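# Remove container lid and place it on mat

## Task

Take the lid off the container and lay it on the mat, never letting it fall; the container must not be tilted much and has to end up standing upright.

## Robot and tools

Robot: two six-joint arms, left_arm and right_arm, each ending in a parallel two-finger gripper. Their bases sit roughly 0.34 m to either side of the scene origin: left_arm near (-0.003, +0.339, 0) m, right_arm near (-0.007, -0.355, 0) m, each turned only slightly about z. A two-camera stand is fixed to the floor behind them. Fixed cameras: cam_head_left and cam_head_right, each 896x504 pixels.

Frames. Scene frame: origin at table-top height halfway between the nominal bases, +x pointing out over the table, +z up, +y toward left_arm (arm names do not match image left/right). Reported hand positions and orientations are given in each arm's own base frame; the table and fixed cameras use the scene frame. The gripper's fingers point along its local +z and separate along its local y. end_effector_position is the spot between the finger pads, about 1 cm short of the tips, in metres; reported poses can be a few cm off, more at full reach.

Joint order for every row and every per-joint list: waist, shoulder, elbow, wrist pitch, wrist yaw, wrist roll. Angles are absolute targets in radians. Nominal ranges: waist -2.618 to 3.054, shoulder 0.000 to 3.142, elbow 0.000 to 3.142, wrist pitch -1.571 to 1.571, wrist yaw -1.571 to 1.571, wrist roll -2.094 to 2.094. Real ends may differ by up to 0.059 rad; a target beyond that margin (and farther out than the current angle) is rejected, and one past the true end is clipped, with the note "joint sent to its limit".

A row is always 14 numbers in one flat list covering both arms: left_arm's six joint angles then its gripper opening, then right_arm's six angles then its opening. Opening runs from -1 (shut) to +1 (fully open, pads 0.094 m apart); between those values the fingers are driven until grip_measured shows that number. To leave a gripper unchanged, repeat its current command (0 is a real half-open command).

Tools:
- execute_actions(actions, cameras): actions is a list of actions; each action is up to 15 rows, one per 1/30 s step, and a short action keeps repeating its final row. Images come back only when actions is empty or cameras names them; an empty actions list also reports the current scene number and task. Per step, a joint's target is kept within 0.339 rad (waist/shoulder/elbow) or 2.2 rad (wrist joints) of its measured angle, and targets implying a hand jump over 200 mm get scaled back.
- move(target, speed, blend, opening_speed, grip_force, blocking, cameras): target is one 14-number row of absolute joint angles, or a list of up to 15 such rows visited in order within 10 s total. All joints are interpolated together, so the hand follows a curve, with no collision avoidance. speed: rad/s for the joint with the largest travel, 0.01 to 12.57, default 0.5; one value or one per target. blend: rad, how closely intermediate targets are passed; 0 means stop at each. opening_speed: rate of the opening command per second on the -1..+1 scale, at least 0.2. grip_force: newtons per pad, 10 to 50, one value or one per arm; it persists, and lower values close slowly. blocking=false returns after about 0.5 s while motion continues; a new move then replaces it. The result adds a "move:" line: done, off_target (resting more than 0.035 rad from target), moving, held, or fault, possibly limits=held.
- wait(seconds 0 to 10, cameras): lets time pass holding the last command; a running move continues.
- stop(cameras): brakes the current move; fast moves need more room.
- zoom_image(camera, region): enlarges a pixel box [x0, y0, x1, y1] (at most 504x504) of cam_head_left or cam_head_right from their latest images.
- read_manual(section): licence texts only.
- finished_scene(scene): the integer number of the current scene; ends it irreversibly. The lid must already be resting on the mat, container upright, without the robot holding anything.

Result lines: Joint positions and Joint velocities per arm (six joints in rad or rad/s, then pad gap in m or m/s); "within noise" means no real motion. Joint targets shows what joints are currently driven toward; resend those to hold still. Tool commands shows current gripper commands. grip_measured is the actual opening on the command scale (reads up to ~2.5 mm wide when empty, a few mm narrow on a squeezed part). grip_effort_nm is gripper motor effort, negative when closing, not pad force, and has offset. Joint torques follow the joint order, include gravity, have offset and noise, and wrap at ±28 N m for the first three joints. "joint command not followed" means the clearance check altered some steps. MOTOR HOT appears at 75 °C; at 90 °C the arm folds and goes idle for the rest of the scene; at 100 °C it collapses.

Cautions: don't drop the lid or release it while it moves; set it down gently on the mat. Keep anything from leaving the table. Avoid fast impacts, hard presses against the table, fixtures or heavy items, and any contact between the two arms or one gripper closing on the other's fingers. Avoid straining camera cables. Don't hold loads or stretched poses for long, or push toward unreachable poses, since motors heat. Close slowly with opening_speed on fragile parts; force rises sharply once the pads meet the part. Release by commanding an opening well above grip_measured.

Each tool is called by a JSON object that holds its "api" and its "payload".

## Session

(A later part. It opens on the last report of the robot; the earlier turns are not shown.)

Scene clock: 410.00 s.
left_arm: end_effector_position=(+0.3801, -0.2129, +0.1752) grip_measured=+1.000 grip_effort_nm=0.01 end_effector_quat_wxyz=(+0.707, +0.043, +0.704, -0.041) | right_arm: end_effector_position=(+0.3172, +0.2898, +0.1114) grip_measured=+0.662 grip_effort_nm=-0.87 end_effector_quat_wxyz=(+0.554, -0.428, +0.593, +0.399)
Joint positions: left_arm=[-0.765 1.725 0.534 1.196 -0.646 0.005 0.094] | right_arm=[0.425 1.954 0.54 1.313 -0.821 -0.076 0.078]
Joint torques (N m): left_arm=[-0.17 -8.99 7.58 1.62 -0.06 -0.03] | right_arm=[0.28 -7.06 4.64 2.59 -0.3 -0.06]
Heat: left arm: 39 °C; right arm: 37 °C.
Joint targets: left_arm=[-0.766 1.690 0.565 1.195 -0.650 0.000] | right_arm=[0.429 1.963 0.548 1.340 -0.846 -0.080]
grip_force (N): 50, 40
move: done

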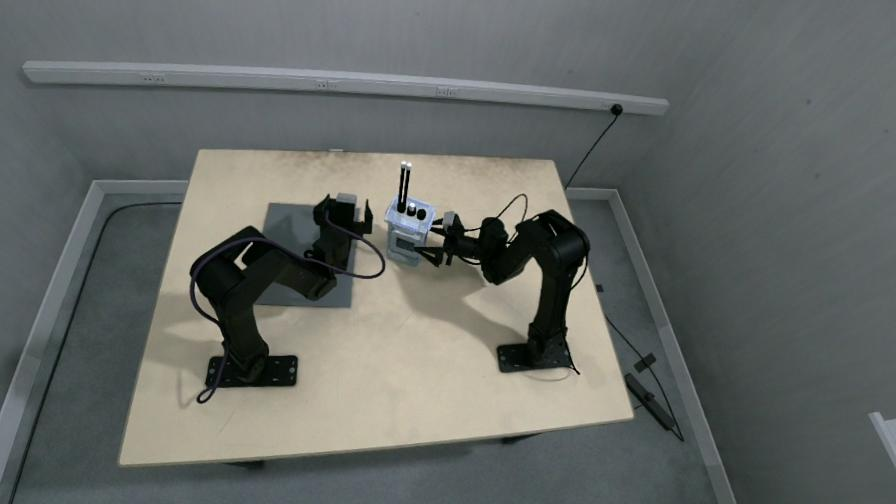

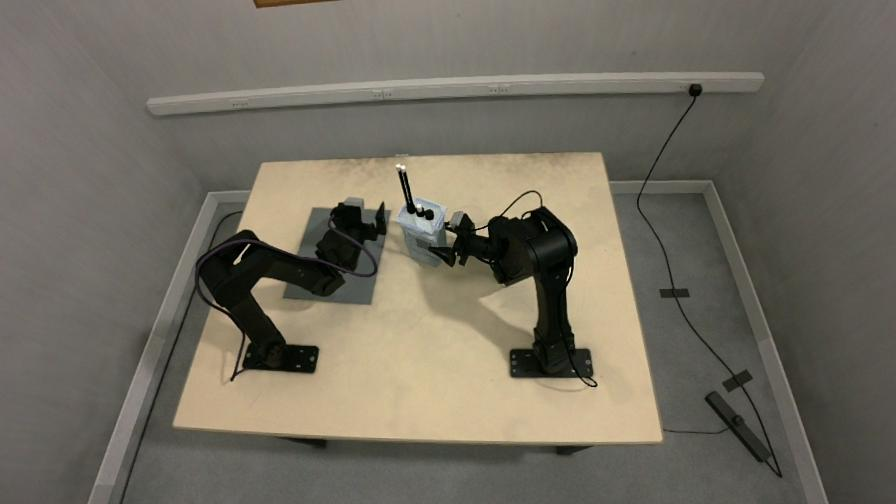

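{"api": "move", "payload": {"target": [[-0.752, 1.955, 0.535, 1.425, -0.55, 0, 1.0, 0.429, 1.963, 0.548, 1.34, -0.846, -0.08, 0.2],[-0.752, 1.955, 0.54, 1.425, -0.285, 0, 1.0, 0.429, 1.963, 0.548, 1.34, -0.846, -0.08, 0.2],[-0.752, 1.757, 0.588, 1.237, -0.285, 0, 1.0, 0.429, 1.963, 0.548, 1.34, -0.846, -0.08, 0.2]], "speed": 0.25, "blend": [0.02, 0.02, 0], "cameras": ["all"]}}

{"api": "zoom_image", "payload": {"camera": "cam_head_left", "region": [370, 190, 420, 240]}}

{"api": "zoom_image", "payload": {"camera": "cam_head_right", "region": [380, 190, 430, 240]}}

Scene clock: 473.50 s.
left_arm: end_effector_position=(+0.3700, -0.2737, +0.1589) grip_measured=+1.000 grip_effort_nm=0.01 end_effector_quat_wxyz=(+0.685, +0.164, +0.693, -0.155) | right_arm: end_effector_position=(+0.3171, +0.2898, +0.1114) grip_measured=+0.662 grip_effort_nm=-0.88 end_effector_quat_wxyz=(+0.554, -0.428, +0.592, +0.399)
Joint positions: left_arm=[-0.755 1.799 0.551 1.232 -0.3 0.006 0.094] | right_arm=[0.425 1.954 0.54 1.313 -0.822 -0.075 0.078]
Joint torques (N m): left_arm=[0.24 -10.04 7.92 1.8 0.17 -0.05] | right_arm=[0.29 -7.08 4.66 2.59 -0.29 -0.07]
Motor temperatures (°C): left_arm=[28 41 34 38 25 26 26] | right_arm=[25 33 35 37 27 28 29]
Heat: left arm: 41 °C; right arm: 37 °C.
Joint targets: left_arm=[-0.752 1.757 0.588 1.237 -0.285 0.000] | right_arm=[0.429 1.963 0.548 1.340 -0.846 -0.080]
grip_force (N): 50, 40
move: off_target (left_arm); left_arm: the shoulder is farthest, 0.042 rad from its target

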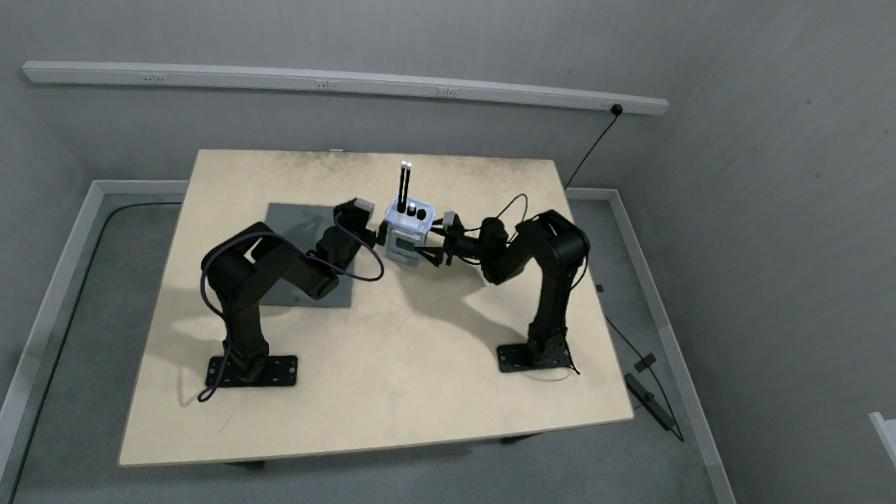

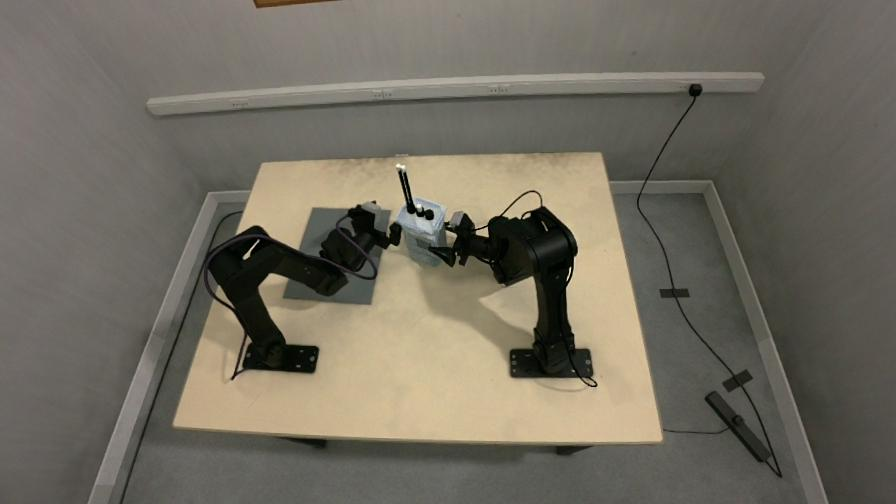

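Scaled by 10.080 from the camera's 896x504 image, which has a finer 1280x720 frame.

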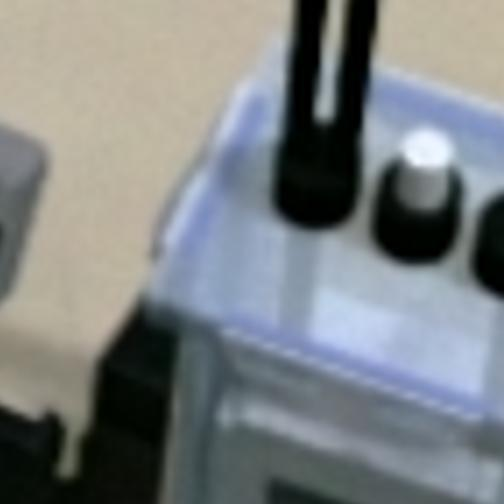

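Scaled by 10.080 from the camera's 896x504 image, which has a finer 1280x720 frame.

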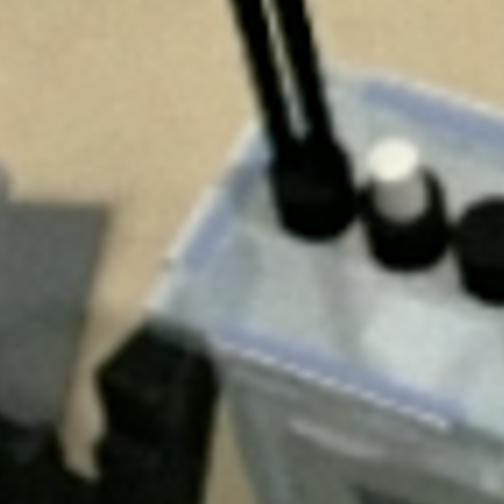

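{"api": "move", "payload": {"target": [-0.752, 1.757, 0.588, 1.237, -0.37, 0, 1.0, 0.429, 1.963, 0.548, 1.34, -0.846, -0.08, 0.2], "speed": 0.12, "cameras": ["all"]}}

{"api": "zoom_image", "payload": {"camera": "cam_head_left", "region": [370, 190, 420, 240]}}

{"api": "zoom_image", "payload": {"camera": "cam_head_right", "region": [380, 190, 430, 240]}}

Scene clock: 480.97 s.
left_arm: end_effector_position=(+0.3746, -0.2635, +0.1576) grip_measured=+1.000 grip_effort_nm=0.01 end_effector_quat_wxyz=(+0.688, +0.144, +0.699, -0.132) | right_arm: end_effector_position=(+0.3170, +0.2899, +0.1114) grip_measured=+0.662 grip_effort_nm=-0.87 end_effector_quat_wxyz=(+0.554, -0.428, +0.592, +0.399)
Joint positions: left_arm=[-0.755 1.799 0.551 1.226 -0.362 0.006 0.094] | right_arm=[0.425 1.954 0.54 1.313 -0.822 -0.076 0.078]
Joint torques (N m): left_arm=[0.28 -10.03 7.94 1.85 -0.07 -0.04] | right_arm=[0.28 -7.08 4.63 2.59 -0.3 -0.07]
Heat: left arm: 42 °C; right arm: 37 °C.
Joint targets: left_arm=[-0.752 1.757 0.588 1.237 -0.370 0.000] | right_arm=[0.429 1.963 0.548 1.340 -0.846 -0.080]
grip_force (N): 50, 40
move: off_target (left_arm); left_arm: the shoulder is farthest, 0.042 rad from its target

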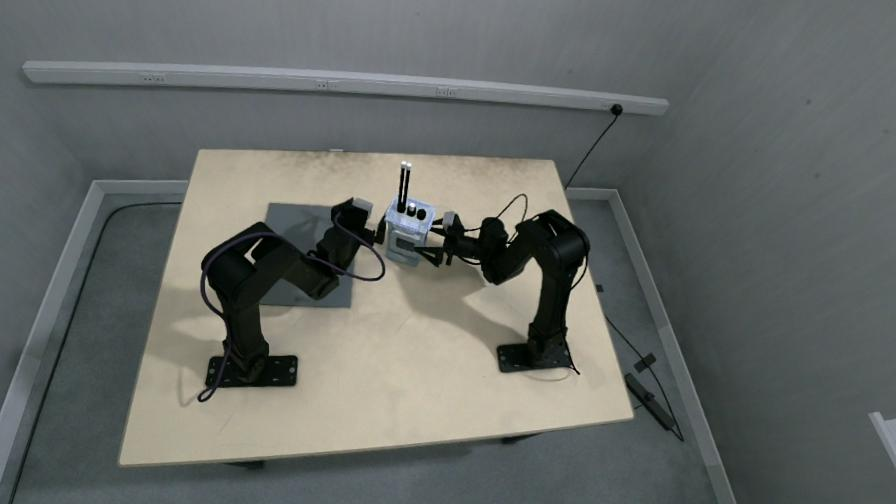

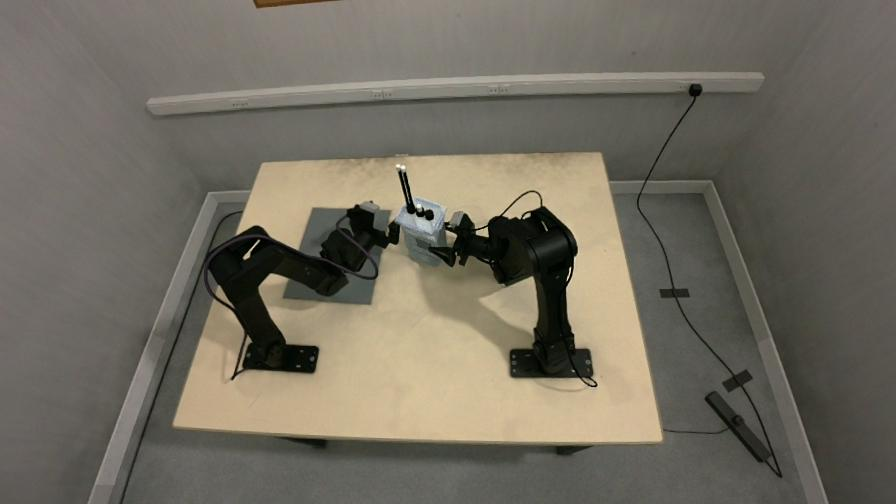

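Scaled by 10.080 from the camera's 896x504 image, which has a finer 1280x720 frame.

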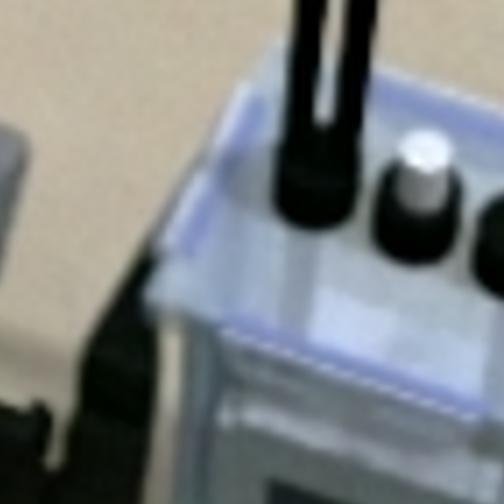

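Scaled by 10.080 from the camera's 896x504 image, which has a finer 1280x720 frame.

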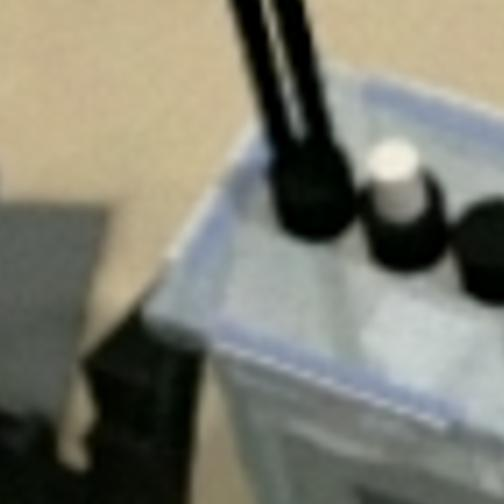

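{"api": "move", "payload": {"target": [-0.752, 1.757, 0.588, 1.237, -0.45, 0, 1.0, 0.429, 1.963, 0.548, 1.34, -0.846, -0.08, 0.2], "speed": 0.12, "cameras": ["all"]}}

{"api": "zoom_image", "payload": {"camera": "cam_head_left", "region": [370, 190, 420, 240]}}

{"api": "zoom_image", "payload": {"camera": "cam_head_right", "region": [380, 190, 430, 240]}}

Scene clock: 490.97 s.
left_arm: end_effector_position=(+0.3807, -0.2502, +0.1592) grip_measured=+1.000 grip_effort_nm=0.01 end_effector_quat_wxyz=(+0.694, +0.115, +0.704, -0.103) | right_arm: end_effector_position=(+0.3170, +0.2899, +0.1114) grip_measured=+0.662 grip_effort_nm=-0.88 end_effector_quat_wxyz=(+0.554, -0.429, +0.592, +0.399)
Joint positions: left_arm=[-0.755 1.799 0.557 1.224 -0.446 0.006 0.094] | right_arm=[0.425 1.954 0.54 1.313 -0.823 -0.076 0.078]
Joint torques (N m): left_arm=[0.27 -10.02 7.43 1.85 -0.03 -0.05] | right_arm=[0.28 -7.06 4.67 2.59 -0.29 -0.07]
Heat: left arm: 42 °C; right arm: 37 °C.
Joint targets: left_arm=[-0.752 1.757 0.588 1.237 -0.450 0.000] | right_arm=[0.429 1.963 0.548 1.340 -0.846 -0.080]
grip_force (N): 50, 40
move: off_target (left_arm); left_arm: the shoulder is farthest, 0.042 rad from its target

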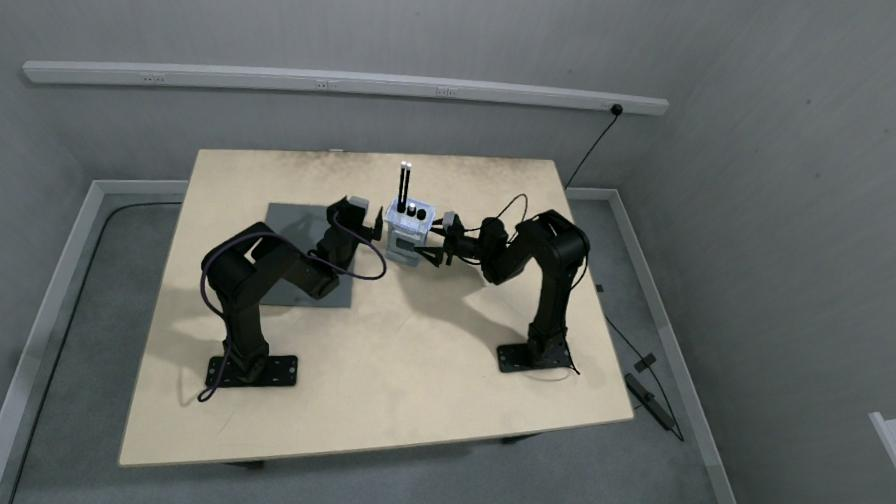

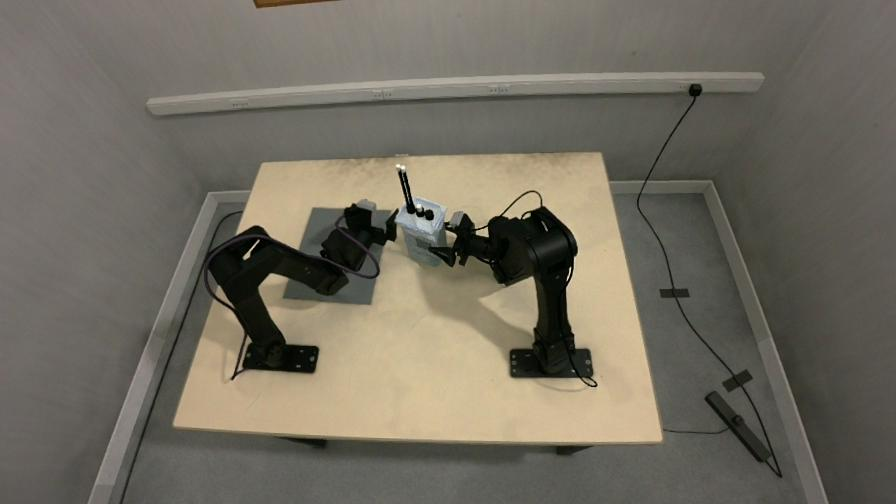

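Scaled by 10.080 from the camera's 896x504 image, which has a finer 1280x720 frame.

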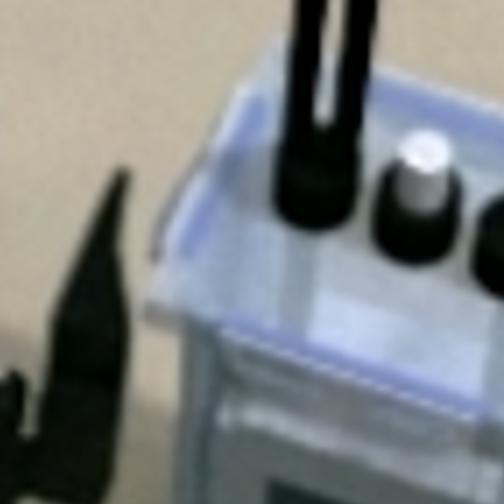

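Scaled by 10.080 from the camera's 896x504 image, which has a finer 1280x720 frame.

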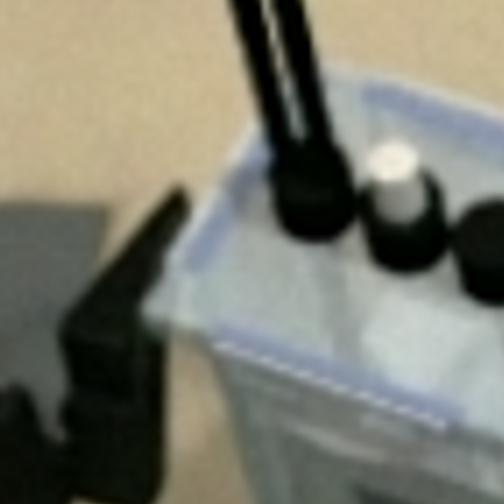

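{"api": "move", "payload": {"target": [[-0.752, 1.955, 0.535, 1.425, -0.55, 0, 1.0, 0.429, 1.963, 0.548, 1.34, -0.846, -0.08, 0.2],[-0.752, 1.955, 0.54, 1.425, -0.28, 0, 1.0, 0.429, 1.963, 0.548, 1.34, -0.846, -0.08, 0.2],[-0.752, 1.705, 0.60, 1.20, -0.275, 0, 1.0, 0.429, 1.963, 0.548, 1.34, -0.846, -0.08, 0.2]], "speed": 0.25, "blend": [0.02, 0.02, 0]}}

{"api": "move", "payload": {"target": [-0.752, 1.705, 0.60, 1.20, -0.35, 0, 1.0, 0.429, 1.963, 0.548, 1.34, -0.846, -0.08, 0.2], "speed": 0.12, "cameras": ["all"]}}

{"api": "zoom_image", "payload": {"camera": "cam_head_left", "region": [370, 190, 420, 240]}}

{"api": "zoom_image", "payload": {"camera": "cam_head_right", "region": [380, 190, 430, 240]}}

Scene clock: 514.10 s.
left_arm: end_effector_position=(+0.3681, -0.2735, +0.1609) grip_measured=+1.000 grip_effort_nm=0.01 end_effector_quat_wxyz=(+0.676, +0.173, +0.700, -0.153) | right_arm: end_effector_position=(+0.3169, +0.2899, +0.1114) grip_measured=+0.662 grip_effort_nm=-0.87 end_effector_quat_wxyz=(+0.553, -0.428, +0.592, +0.399)
Joint positions: left_arm=[-0.752 1.756 0.552 1.162 -0.286 0.008 0.094] | right_arm=[0.425 1.954 0.54 1.313 -0.823 -0.075 0.078]
Joint torques (N m): left_arm=[0.03 -10.61 9.14 2.16 0.13 -0.06] | right_arm=[0.27 -7.08 4.64 2.59 -0.28 -0.07]
Heat: left arm: 43 °C; right arm: 37 °C.
Joint targets: left_arm=[-0.752 1.705 0.600 1.200 -0.275 0.000] | right_arm=[0.429 1.963 0.548 1.340 -0.846 -0.080]
grip_force (N): 50, 40
move: off_target (left_arm); left_arm: the shoulder is farthest, 0.051 rad from its target

Scene clock: 515.23 s.
left_arm: end_effector_position=(+0.3719, -0.2658, +0.1606) grip_measured=+1.000 grip_effort_nm=0.01 end_effector_quat_wxyz=(+0.679, +0.157, +0.704, -0.136) | right_arm: end_effector_position=(+0.3170, +0.2899, +0.1114) grip_measured=+0.662 grip_effort_nm=-0.87 end_effector_quat_wxyz=(+0.553, -0.427, +0.593, +0.400)
Joint positions: left_arm=[-0.752 1.756 0.553 1.16 -0.334 0.008 0.094] | right_arm=[0.425 1.954 0.54 1.313 -0.822 -0.072 0.078]
Joint torques (N m): left_arm=[0.02 -10.55 9.16 2.16 -0.18 -0.06] | right_arm=[0.29 -7.08 4.64 2.59 -0.29 -0.11]
Heat: left arm: 43 °C; right arm: 37 °C.
Joint targets: left_arm=[-0.752 1.705 0.600 1.200 -0.350 0.000] | right_arm=[0.429 1.963 0.548 1.340 -0.846 -0.080]
grip_force (N): 50, 40
move: off_target (left_arm); left_arm: the shoulder is farthest, 0.051 rad from its target

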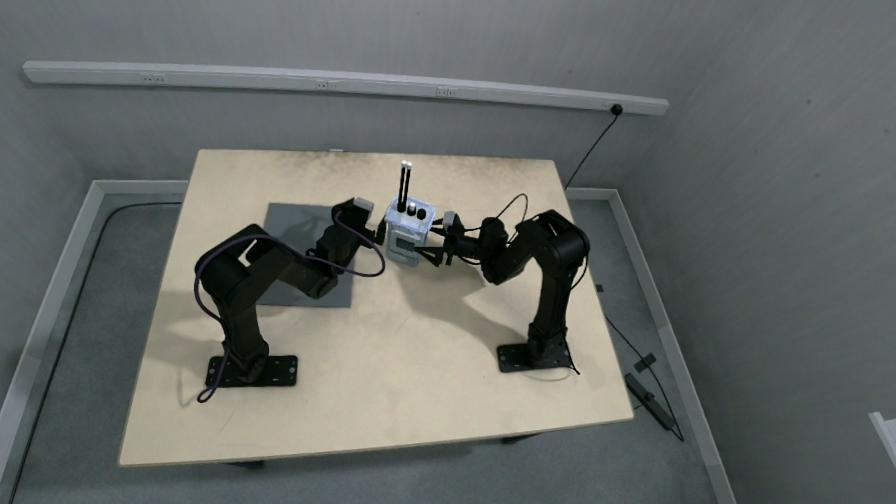

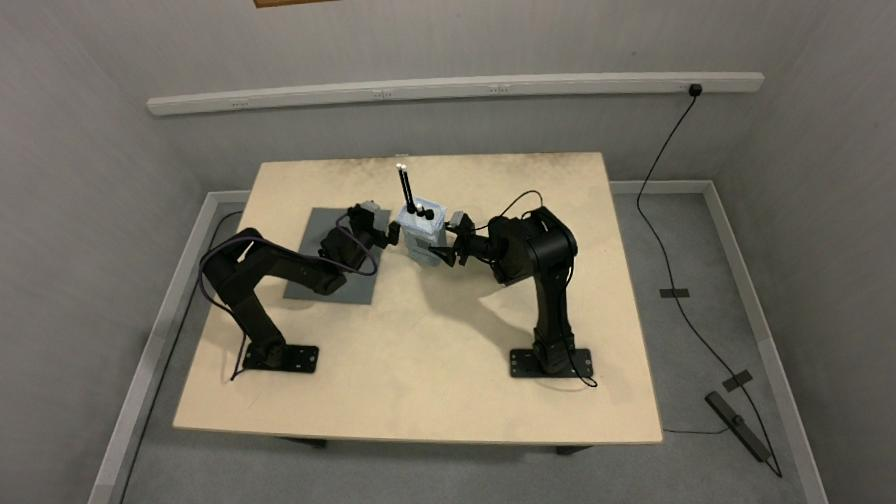

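Scaled by 10.080 from the camera's 896x504 image, which has a finer 1280x720 frame.

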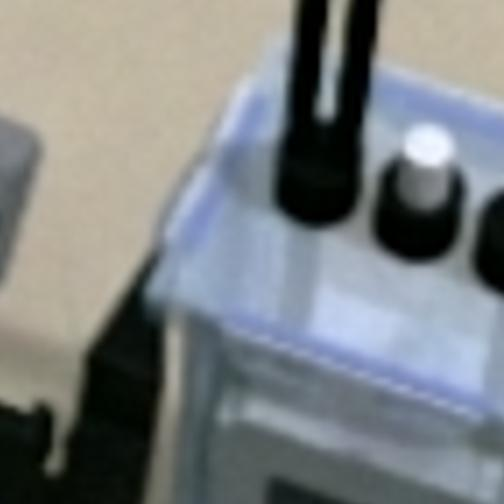

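Scaled by 10.080 from the camera's 896x504 image, which has a finer 1280x720 frame.

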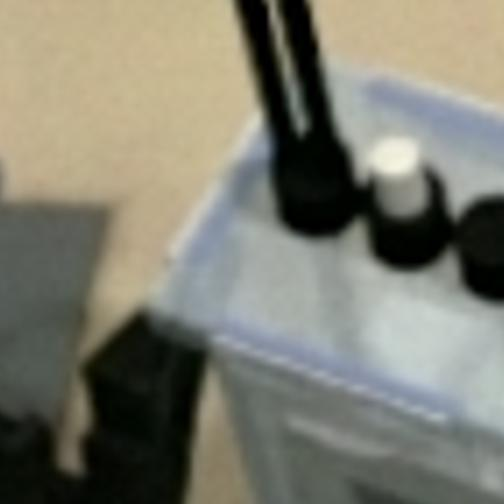

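{"api": "move", "payload": {"target": [-0.752, 1.71, 0.59, 1.205, -0.42, 0, 1.0, 0.429, 1.963, 0.548, 1.34, -0.846, -0.08, 0.2], "speed": 0.12, "cameras": ["all"]}}

{"api": "zoom_image", "payload": {"camera": "cam_head_left", "region": [370, 190, 420, 240]}}

{"api": "zoom_image", "payload": {"camera": "cam_head_right", "region": [380, 190, 430, 240]}}

Scene clock: 523.00 s.
left_arm: end_effector_position=(+0.3781, -0.2528, +0.1725) grip_measured=+1.000 grip_effort_nm=0.01 end_effector_quat_wxyz=(+0.696, +0.123, +0.698, -0.114) | right_arm: end_effector_position=(+0.3168, +0.2899, +0.1114) grip_measured=+0.662 grip_effort_nm=-0.87 end_effector_quat_wxyz=(+0.553, -0.429, +0.592, +0.399)
Joint positions: left_arm=[-0.752 1.748 0.559 1.185 -0.416 0.01 0.094] | right_arm=[0.425 1.954 0.54 1.313 -0.824 -0.076 0.078]
Joint torques (N m): left_arm=[0.02 -9.46 7.77 1.92 -0.02 -0.09] | right_arm=[0.28 -7.08 4.64 2.59 -0.26 -0.06]
Heat: left arm: 42 °C; right arm: 37 °C.
Joint targets: left_arm=[-0.752 1.710 0.590 1.205 -0.420 0.000] | right_arm=[0.429 1.963 0.548 1.340 -0.846 -0.080]
grip_force (N): 50, 40
move: off_target (left_arm); left_arm: the shoulder is farthest, 0.038 rad from its target

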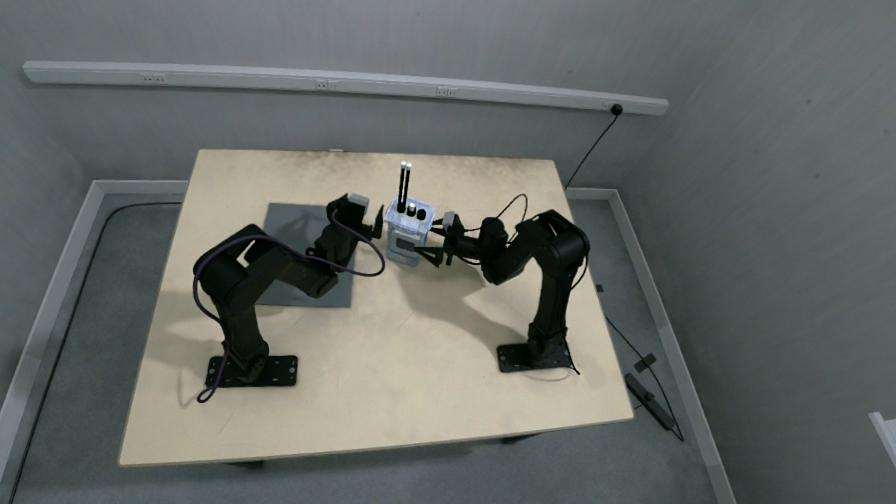

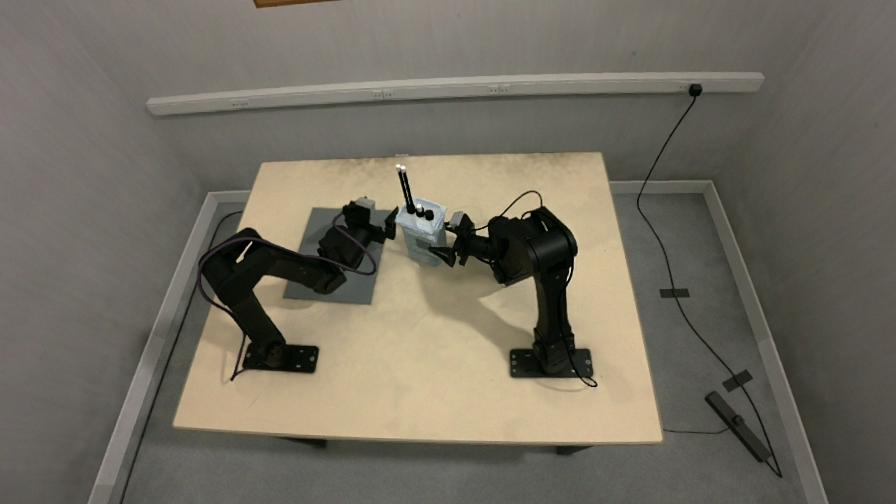

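Scaled by 10.080 from the camera's 896x504 image, which has a finer 1280x720 frame.

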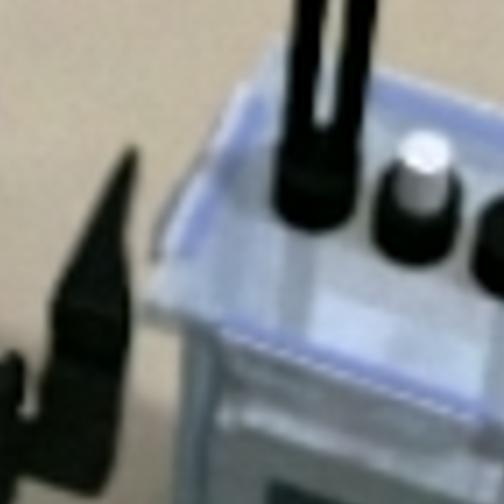

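Scaled by 10.080 from the camera's 896x504 image, which has a finer 1280x720 frame.

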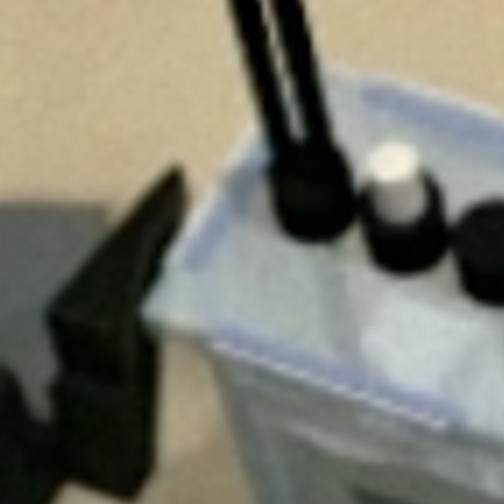

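{"api": "move", "payload": {"target": [[-0.752, 1.955, 0.535, 1.425, -0.55, 0, 1.0, 0.429, 1.963, 0.548, 1.34, -0.846, -0.08, 0.2],[-0.752, 1.955, 0.545, 1.425, -0.28, 0.02, 1.0, 0.429, 1.963, 0.548, 1.34, -0.846, -0.08, 0.2]], "speed": 0.25, "blend": [0.02, 0]}}

{"api": "move", "payload": {"target": [-0.752, 1.97, 0.575, 1.575, -0.28, 0.04, 1.0, 0.429, 1.963, 0.548, 1.34, -0.846, -0.08, 0.2], "speed": 0.12, "cameras": ["all"]}}

{"api": "zoom_image", "payload": {"camera": "cam_head_left", "region": [370, 190, 420, 240]}}

{"api": "zoom_image", "payload": {"camera": "cam_head_right", "region": [380, 190, 430, 240]}}

Scene clock: 582.83 s.
left_arm: end_effector_position=(+0.3739, -0.2741, +0.1359) grip_measured=+1.000 grip_effort_nm=0.01 end_effector_quat_wxyz=(+0.691, +0.161, +0.688, -0.152) | right_arm: end_effector_position=(+0.3167, +0.2900, +0.1114) grip_measured=+0.662 grip_effort_nm=-0.88 end_effector_quat_wxyz=(+0.553, -0.429, +0.592, +0.399)
Joint positions: left_arm=[-0.752 1.935 0.548 1.388 -0.306 0.014 0.094] | right_arm=[0.425 1.954 0.54 1.313 -0.824 -0.076 0.078]
Joint torques (N m): left_arm=[-0.05 -5.64 3.71 2.12 0.29 0.08] | right_arm=[0.28 -7.08 4.64 2.6 -0.24 -0.06]
Heat: left arm: 43 °C; right arm: 37 °C.
Joint targets: left_arm=[-0.752 1.955 0.545 1.425 -0.280 0.020] | right_arm=[0.429 1.963 0.548 1.340 -0.846 -0.080]
grip_force (N): 50, 40
move: off_target (left_arm); left_arm: the wrist pitch is farthest, 0.037 rad from its target

Scene clock: 584.33 s.
left_arm: end_effector_position=(+0.3729, -0.2740, +0.1569) grip_measured=+1.000 grip_effort_nm=0.01 end_effector_quat_wxyz=(+0.721, +0.151, +0.656, -0.163) | right_arm: end_effector_position=(+0.3167, +0.2900, +0.1114) grip_measured=+0.662 grip_effort_nm=-0.88 end_effector_quat_wxyz=(+0.553, -0.429, +0.592, +0.399)
Joint positions: left_arm=[-0.752 1.946 0.548 1.495 -0.302 0.033 0.094] | right_arm=[0.425 1.954 0.54 1.313 -0.824 -0.076 0.078]
Joint torques (N m): left_arm=[0.02 -5.37 6.24 2.54 0.26 0.09] | right_arm=[0.28 -7.08 4.62 2.59 -0.27 -0.06]
Heat: left arm: 43 °C; right arm: 37 °C.
Joint targets: left_arm=[-0.752 1.970 0.575 1.575 -0.280 0.040] | right_arm=[0.429 1.963 0.548 1.340 -0.846 -0.080]
grip_force (N): 50, 40
move: off_target (left_arm); left_arm: the wrist pitch is farthest, 0.080 rad from its target

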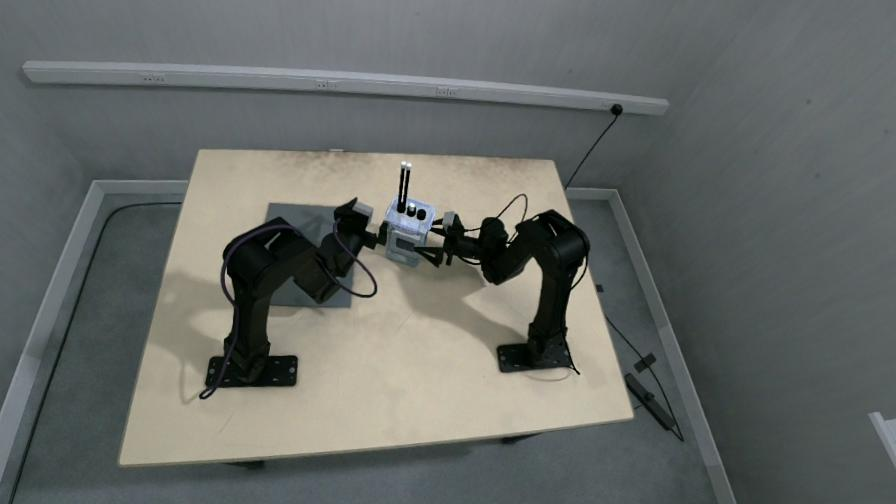

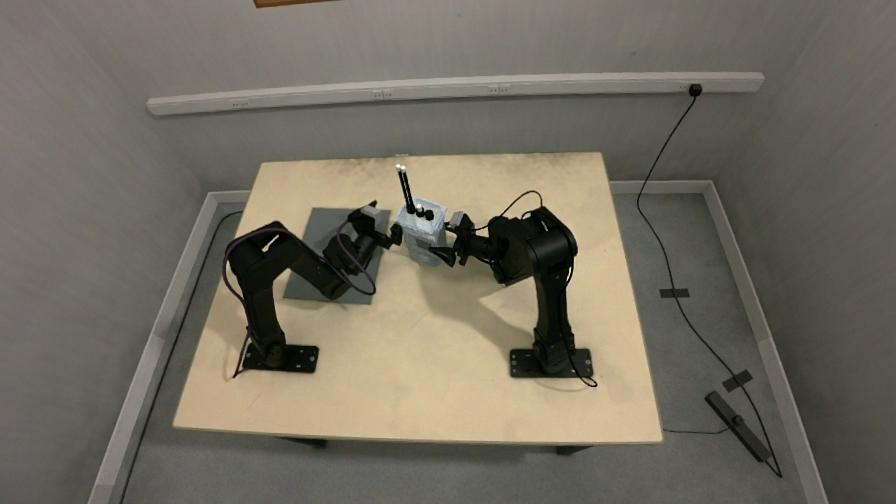

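Scaled by 10.080 from the camera's 896x504 image, which has a finer 1280x720 frame.

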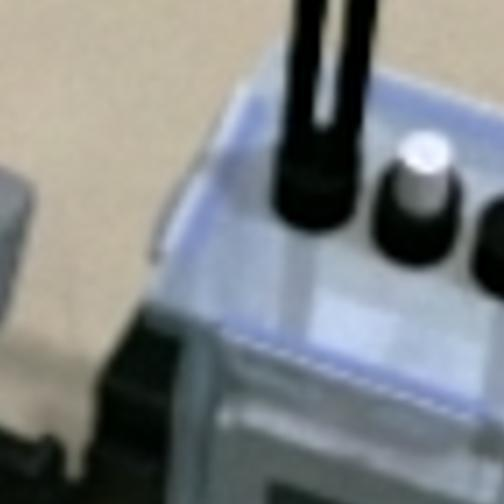

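Scaled by 10.080 from the camera's 896x504 image, which has a finer 1280x720 frame.

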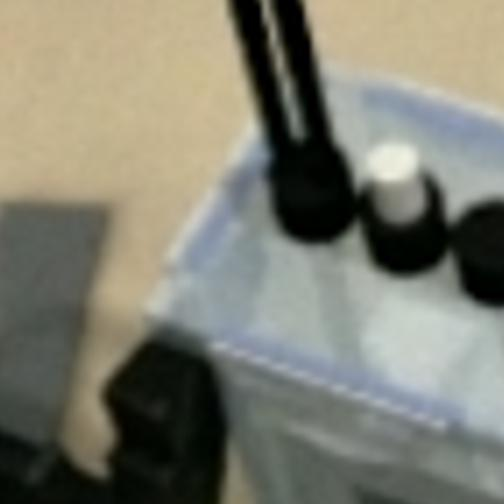

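{"api": "move", "payload": {"target": [-0.752, 1.88, 0.58, 1.575, -0.28, 0.04, 1.0, 0.429, 1.963, 0.548, 1.34, -0.846, -0.08, 0.2], "speed": 0.12}}

{"api": "move", "payload": {"target": [-0.752, 1.88, 0.58, 1.575, -0.36, 0.04, 1.0, 0.429, 1.963, 0.548, 1.34, -0.846, -0.08, 0.2], "speed": 0.12, "cameras": ["all"]}}

{"api": "zoom_image", "payload": {"camera": "cam_head_left", "region": [370, 190, 420, 240]}}

{"api": "zoom_image", "payload": {"camera": "cam_head_right", "region": [380, 190, 430, 240]}}

Scene clock: 600.20 s.
left_arm: end_effector_position=(+0.3720, -0.2741, +0.1655) grip_measured=+1.000 grip_effort_nm=0.01 end_effector_quat_wxyz=(+0.727, +0.151, +0.649, -0.165) | right_arm: end_effector_position=(+0.3166, +0.2900, +0.1114) grip_measured=+0.662 grip_effort_nm=-0.87 end_effector_quat_wxyz=(+0.553, -0.429, +0.592, +0.400)
Joint positions: left_arm=[-0.752 1.926 0.548 1.495 -0.298 0.04 0.094] | right_arm=[0.425 1.954 0.54 1.313 -0.825 -0.076 0.078]
Joint torques (N m): left_arm=[-0.01 -10.81 6.79 2.54 0.23 0.01] | right_arm=[0.28 -7.06 4.62 2.59 -0.26 -0.07]
Heat: left arm: 42 °C; right arm: 37 °C.
Joint targets: left_arm=[-0.752 1.880 0.580 1.575 -0.280 0.040] | right_arm=[0.429 1.963 0.548 1.340 -0.846 -0.080]
grip_force (N): 50, 40
move: off_target (left_arm); left_arm: the wrist pitch is farthest, 0.080 rad from its target

Scene clock: 601.23 s.
left_arm: end_effector_position=(+0.3748, -0.2680, +0.1652) grip_measured=+1.000 grip_effort_nm=0.01 end_effector_quat_wxyz=(+0.730, +0.140, +0.652, -0.150) | right_arm: end_effector_position=(+0.3166, +0.2900, +0.1114) grip_measured=+0.662 grip_effort_nm=-0.87 end_effector_quat_wxyz=(+0.553, -0.429, +0.592, +0.400)
Joint positions: left_arm=[-0.752 1.926 0.548 1.495 -0.335 0.047 0.094] | right_arm=[0.425 1.954 0.54 1.313 -0.825 -0.075 0.078]
Joint torques (N m): left_arm=[0.01 -10.8 6.79 2.52 -0.25 -0.06] | right_arm=[0.28 -7.08 4.62 2.59 -0.25 -0.08]
Heat: left arm: 42 °C; right arm: 37 °C.
Joint targets: left_arm=[-0.752 1.880 0.580 1.575 -0.360 0.040] | right_arm=[0.429 1.963 0.548 1.340 -0.846 -0.080]
grip_force (N): 50, 40
move: off_target (left_arm); left_arm: the wrist pitch is farthest, 0.080 rad from its target

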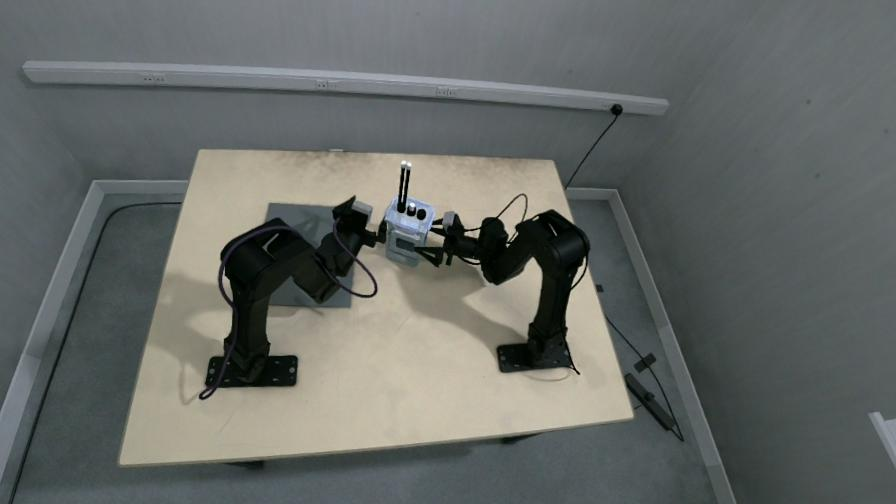

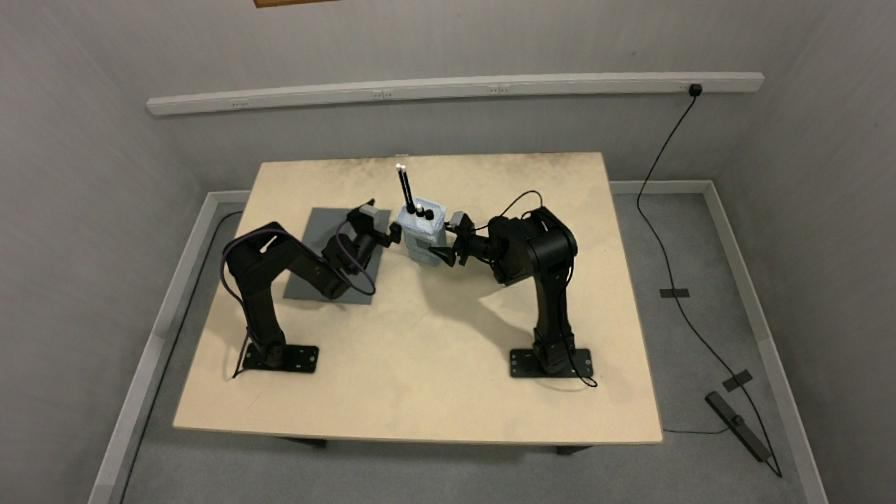

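Scaled by 10.080 from the camera's 896x504 image, which has a finer 1280x720 frame.

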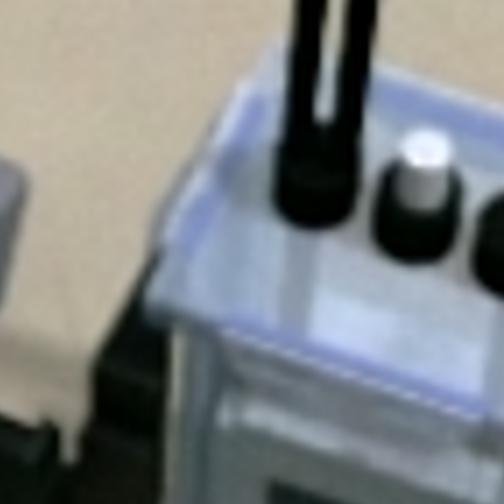

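Scaled by 10.080 from the camera's 896x504 image, which has a finer 1280x720 frame.

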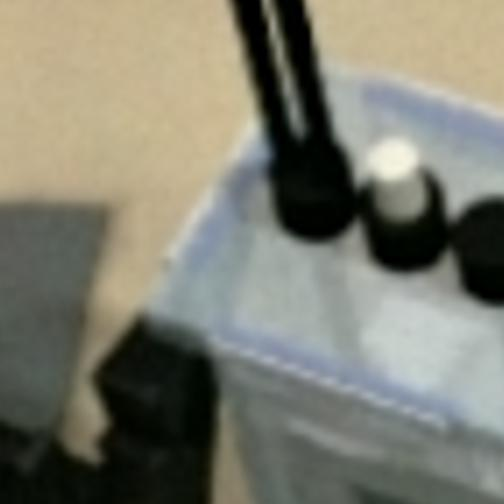

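{"api": "move", "payload": {"target": [-0.752, 1.88, 0.58, 1.575, -0.42, 0.05, 1.0, 0.429, 1.963, 0.548, 1.34, -0.846, -0.08, 0.2], "speed": 0.12, "cameras": ["all"]}}

{"api": "zoom_image", "payload": {"camera": "cam_head_left", "region": [370, 190, 420, 240]}}

{"api": "zoom_image", "payload": {"camera": "cam_head_right", "region": [380, 190, 430, 240]}}

Scene clock: 608.93 s.
left_arm: end_effector_position=(+0.3801, -0.2546, +0.1646) grip_measured=+1.000 grip_effort_nm=0.01 end_effector_quat_wxyz=(+0.734, +0.115, +0.659, -0.120) | right_arm: end_effector_position=(+0.3166, +0.2900, +0.1114) grip_measured=+0.662 grip_effort_nm=-0.87 end_effector_quat_wxyz=(+0.553, -0.429, +0.592, +0.400)
Joint positions: left_arm=[-0.752 1.926 0.548 1.494 -0.415 0.058 0.094] | right_arm=[0.425 1.954 0.54 1.313 -0.825 -0.075 0.078]
Joint torques (N m): left_arm=[0.01 -10.77 6.78 2.51 -0.02 -0.07] | right_arm=[0.27 -7.08 4.63 2.59 -0.26 -0.08]
Heat: left arm: 42 °C; right arm: 37 °C.
Joint targets: left_arm=[-0.752 1.880 0.580 1.575 -0.420 0.050] | right_arm=[0.429 1.963 0.548 1.340 -0.846 -0.080]
grip_force (N): 50, 40
move: off_target (left_arm); left_arm: the wrist pitch is farthest, 0.081 rad from its target

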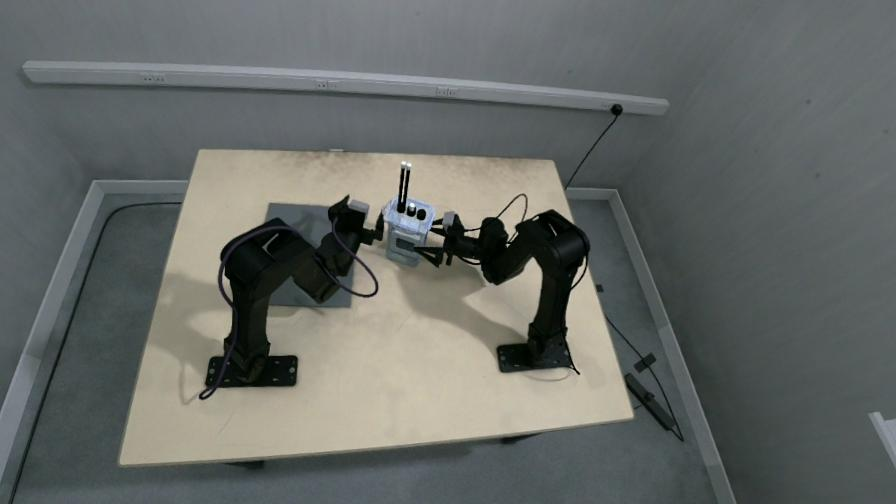

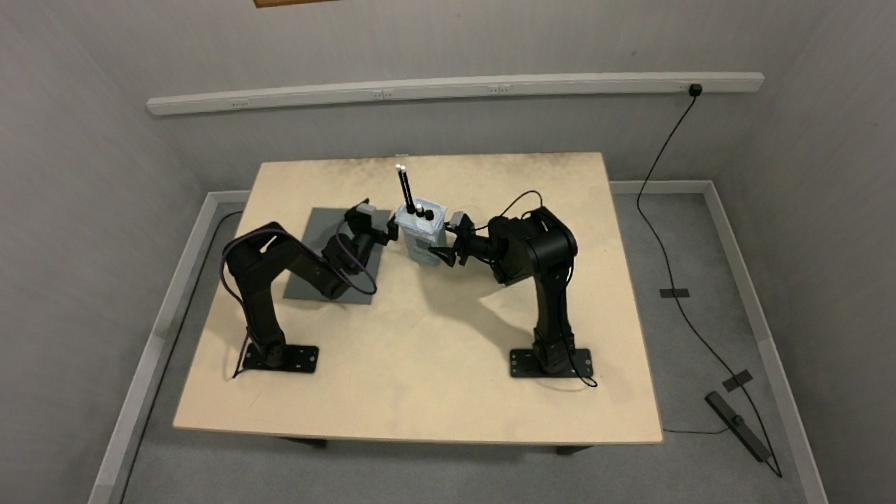

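Scaled by 10.080 from the camera's 896x504 image, which has a finer 1280x720 frame.

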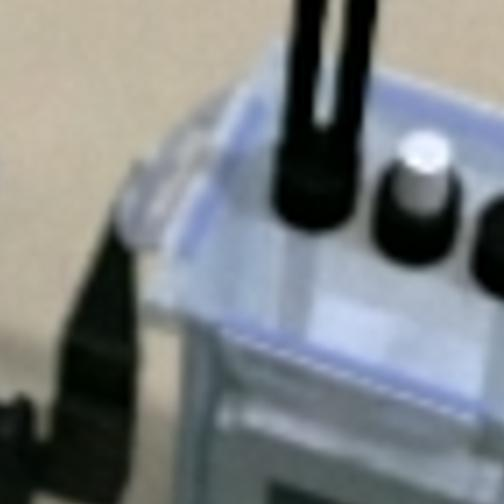

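Scaled by 10.080 from the camera's 896x504 image, which has a finer 1280x720 frame.

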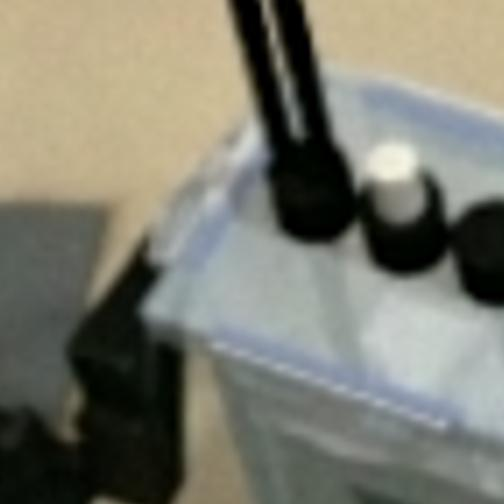

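{"api": "execute_actions", "payload": {"actions": []}}

Scene clock: 652.63 s.
left_arm: end_effector_position=(+0.3801, -0.2546, +0.1646) grip_measured=+1.000 grip_effort_nm=0.01 end_effector_quat_wxyz=(+0.734, +0.115, +0.659, -0.120) | right_arm: end_effector_position=(+0.3166, +0.2900, +0.1114) grip_measured=+0.662 grip_effort_nm=-0.87 end_effector_quat_wxyz=(+0.553, -0.429, +0.592, +0.400)
Joint positions: left_arm=[-0.752 1.926 0.548 1.494 -0.415 0.058 0.094] | right_arm=[0.425 1.954 0.54 1.313 -0.825 -0.075 0.078]
Joint velocities: within noise
Joint torques (N m): left_arm=[-0.01 -10.76 6.78 2.52 -0.03 -0.06] | right_arm=[0.28 -7.08 4.63 2.59 -0.26 -0.08]
Motor temperatures (°C): left_arm=[28 42 34 43 25 26 26] | right_arm=[25 33 35 37 27 28 29]
Heat: left arm: 43 °C; right arm: 37 °C.
Joint targets: left_arm=[-0.752 1.880 0.580 1.575 -0.420 0.050] | right_arm=[0.429 1.963 0.548 1.340 -0.846 -0.080]
Tool commands: left_gripper/opening=+1.0 right_gripper/opening=+0.2
grip_force (N): 50, 40

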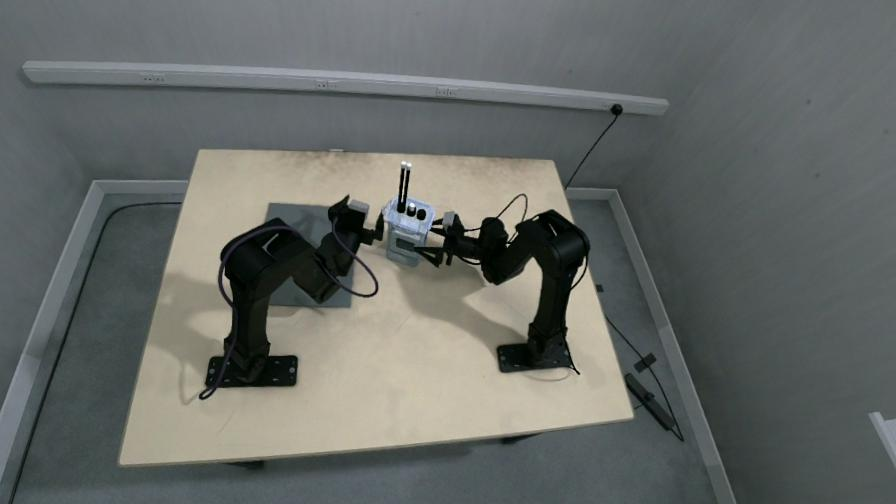

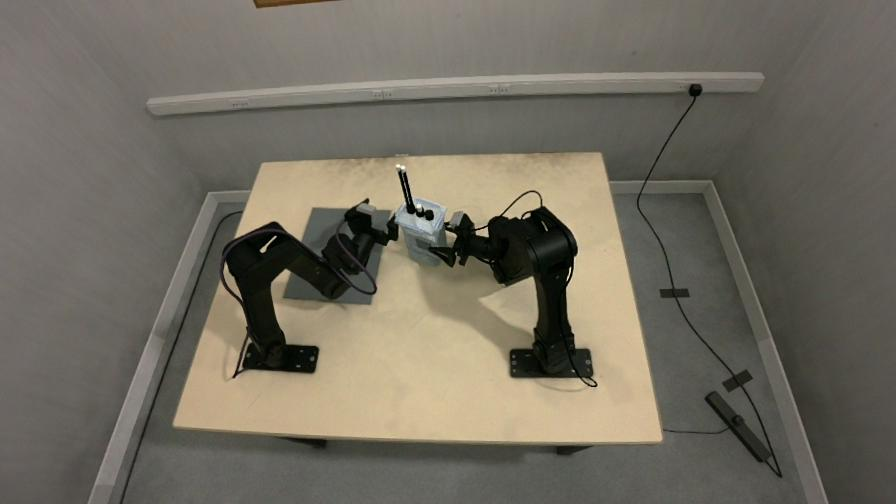

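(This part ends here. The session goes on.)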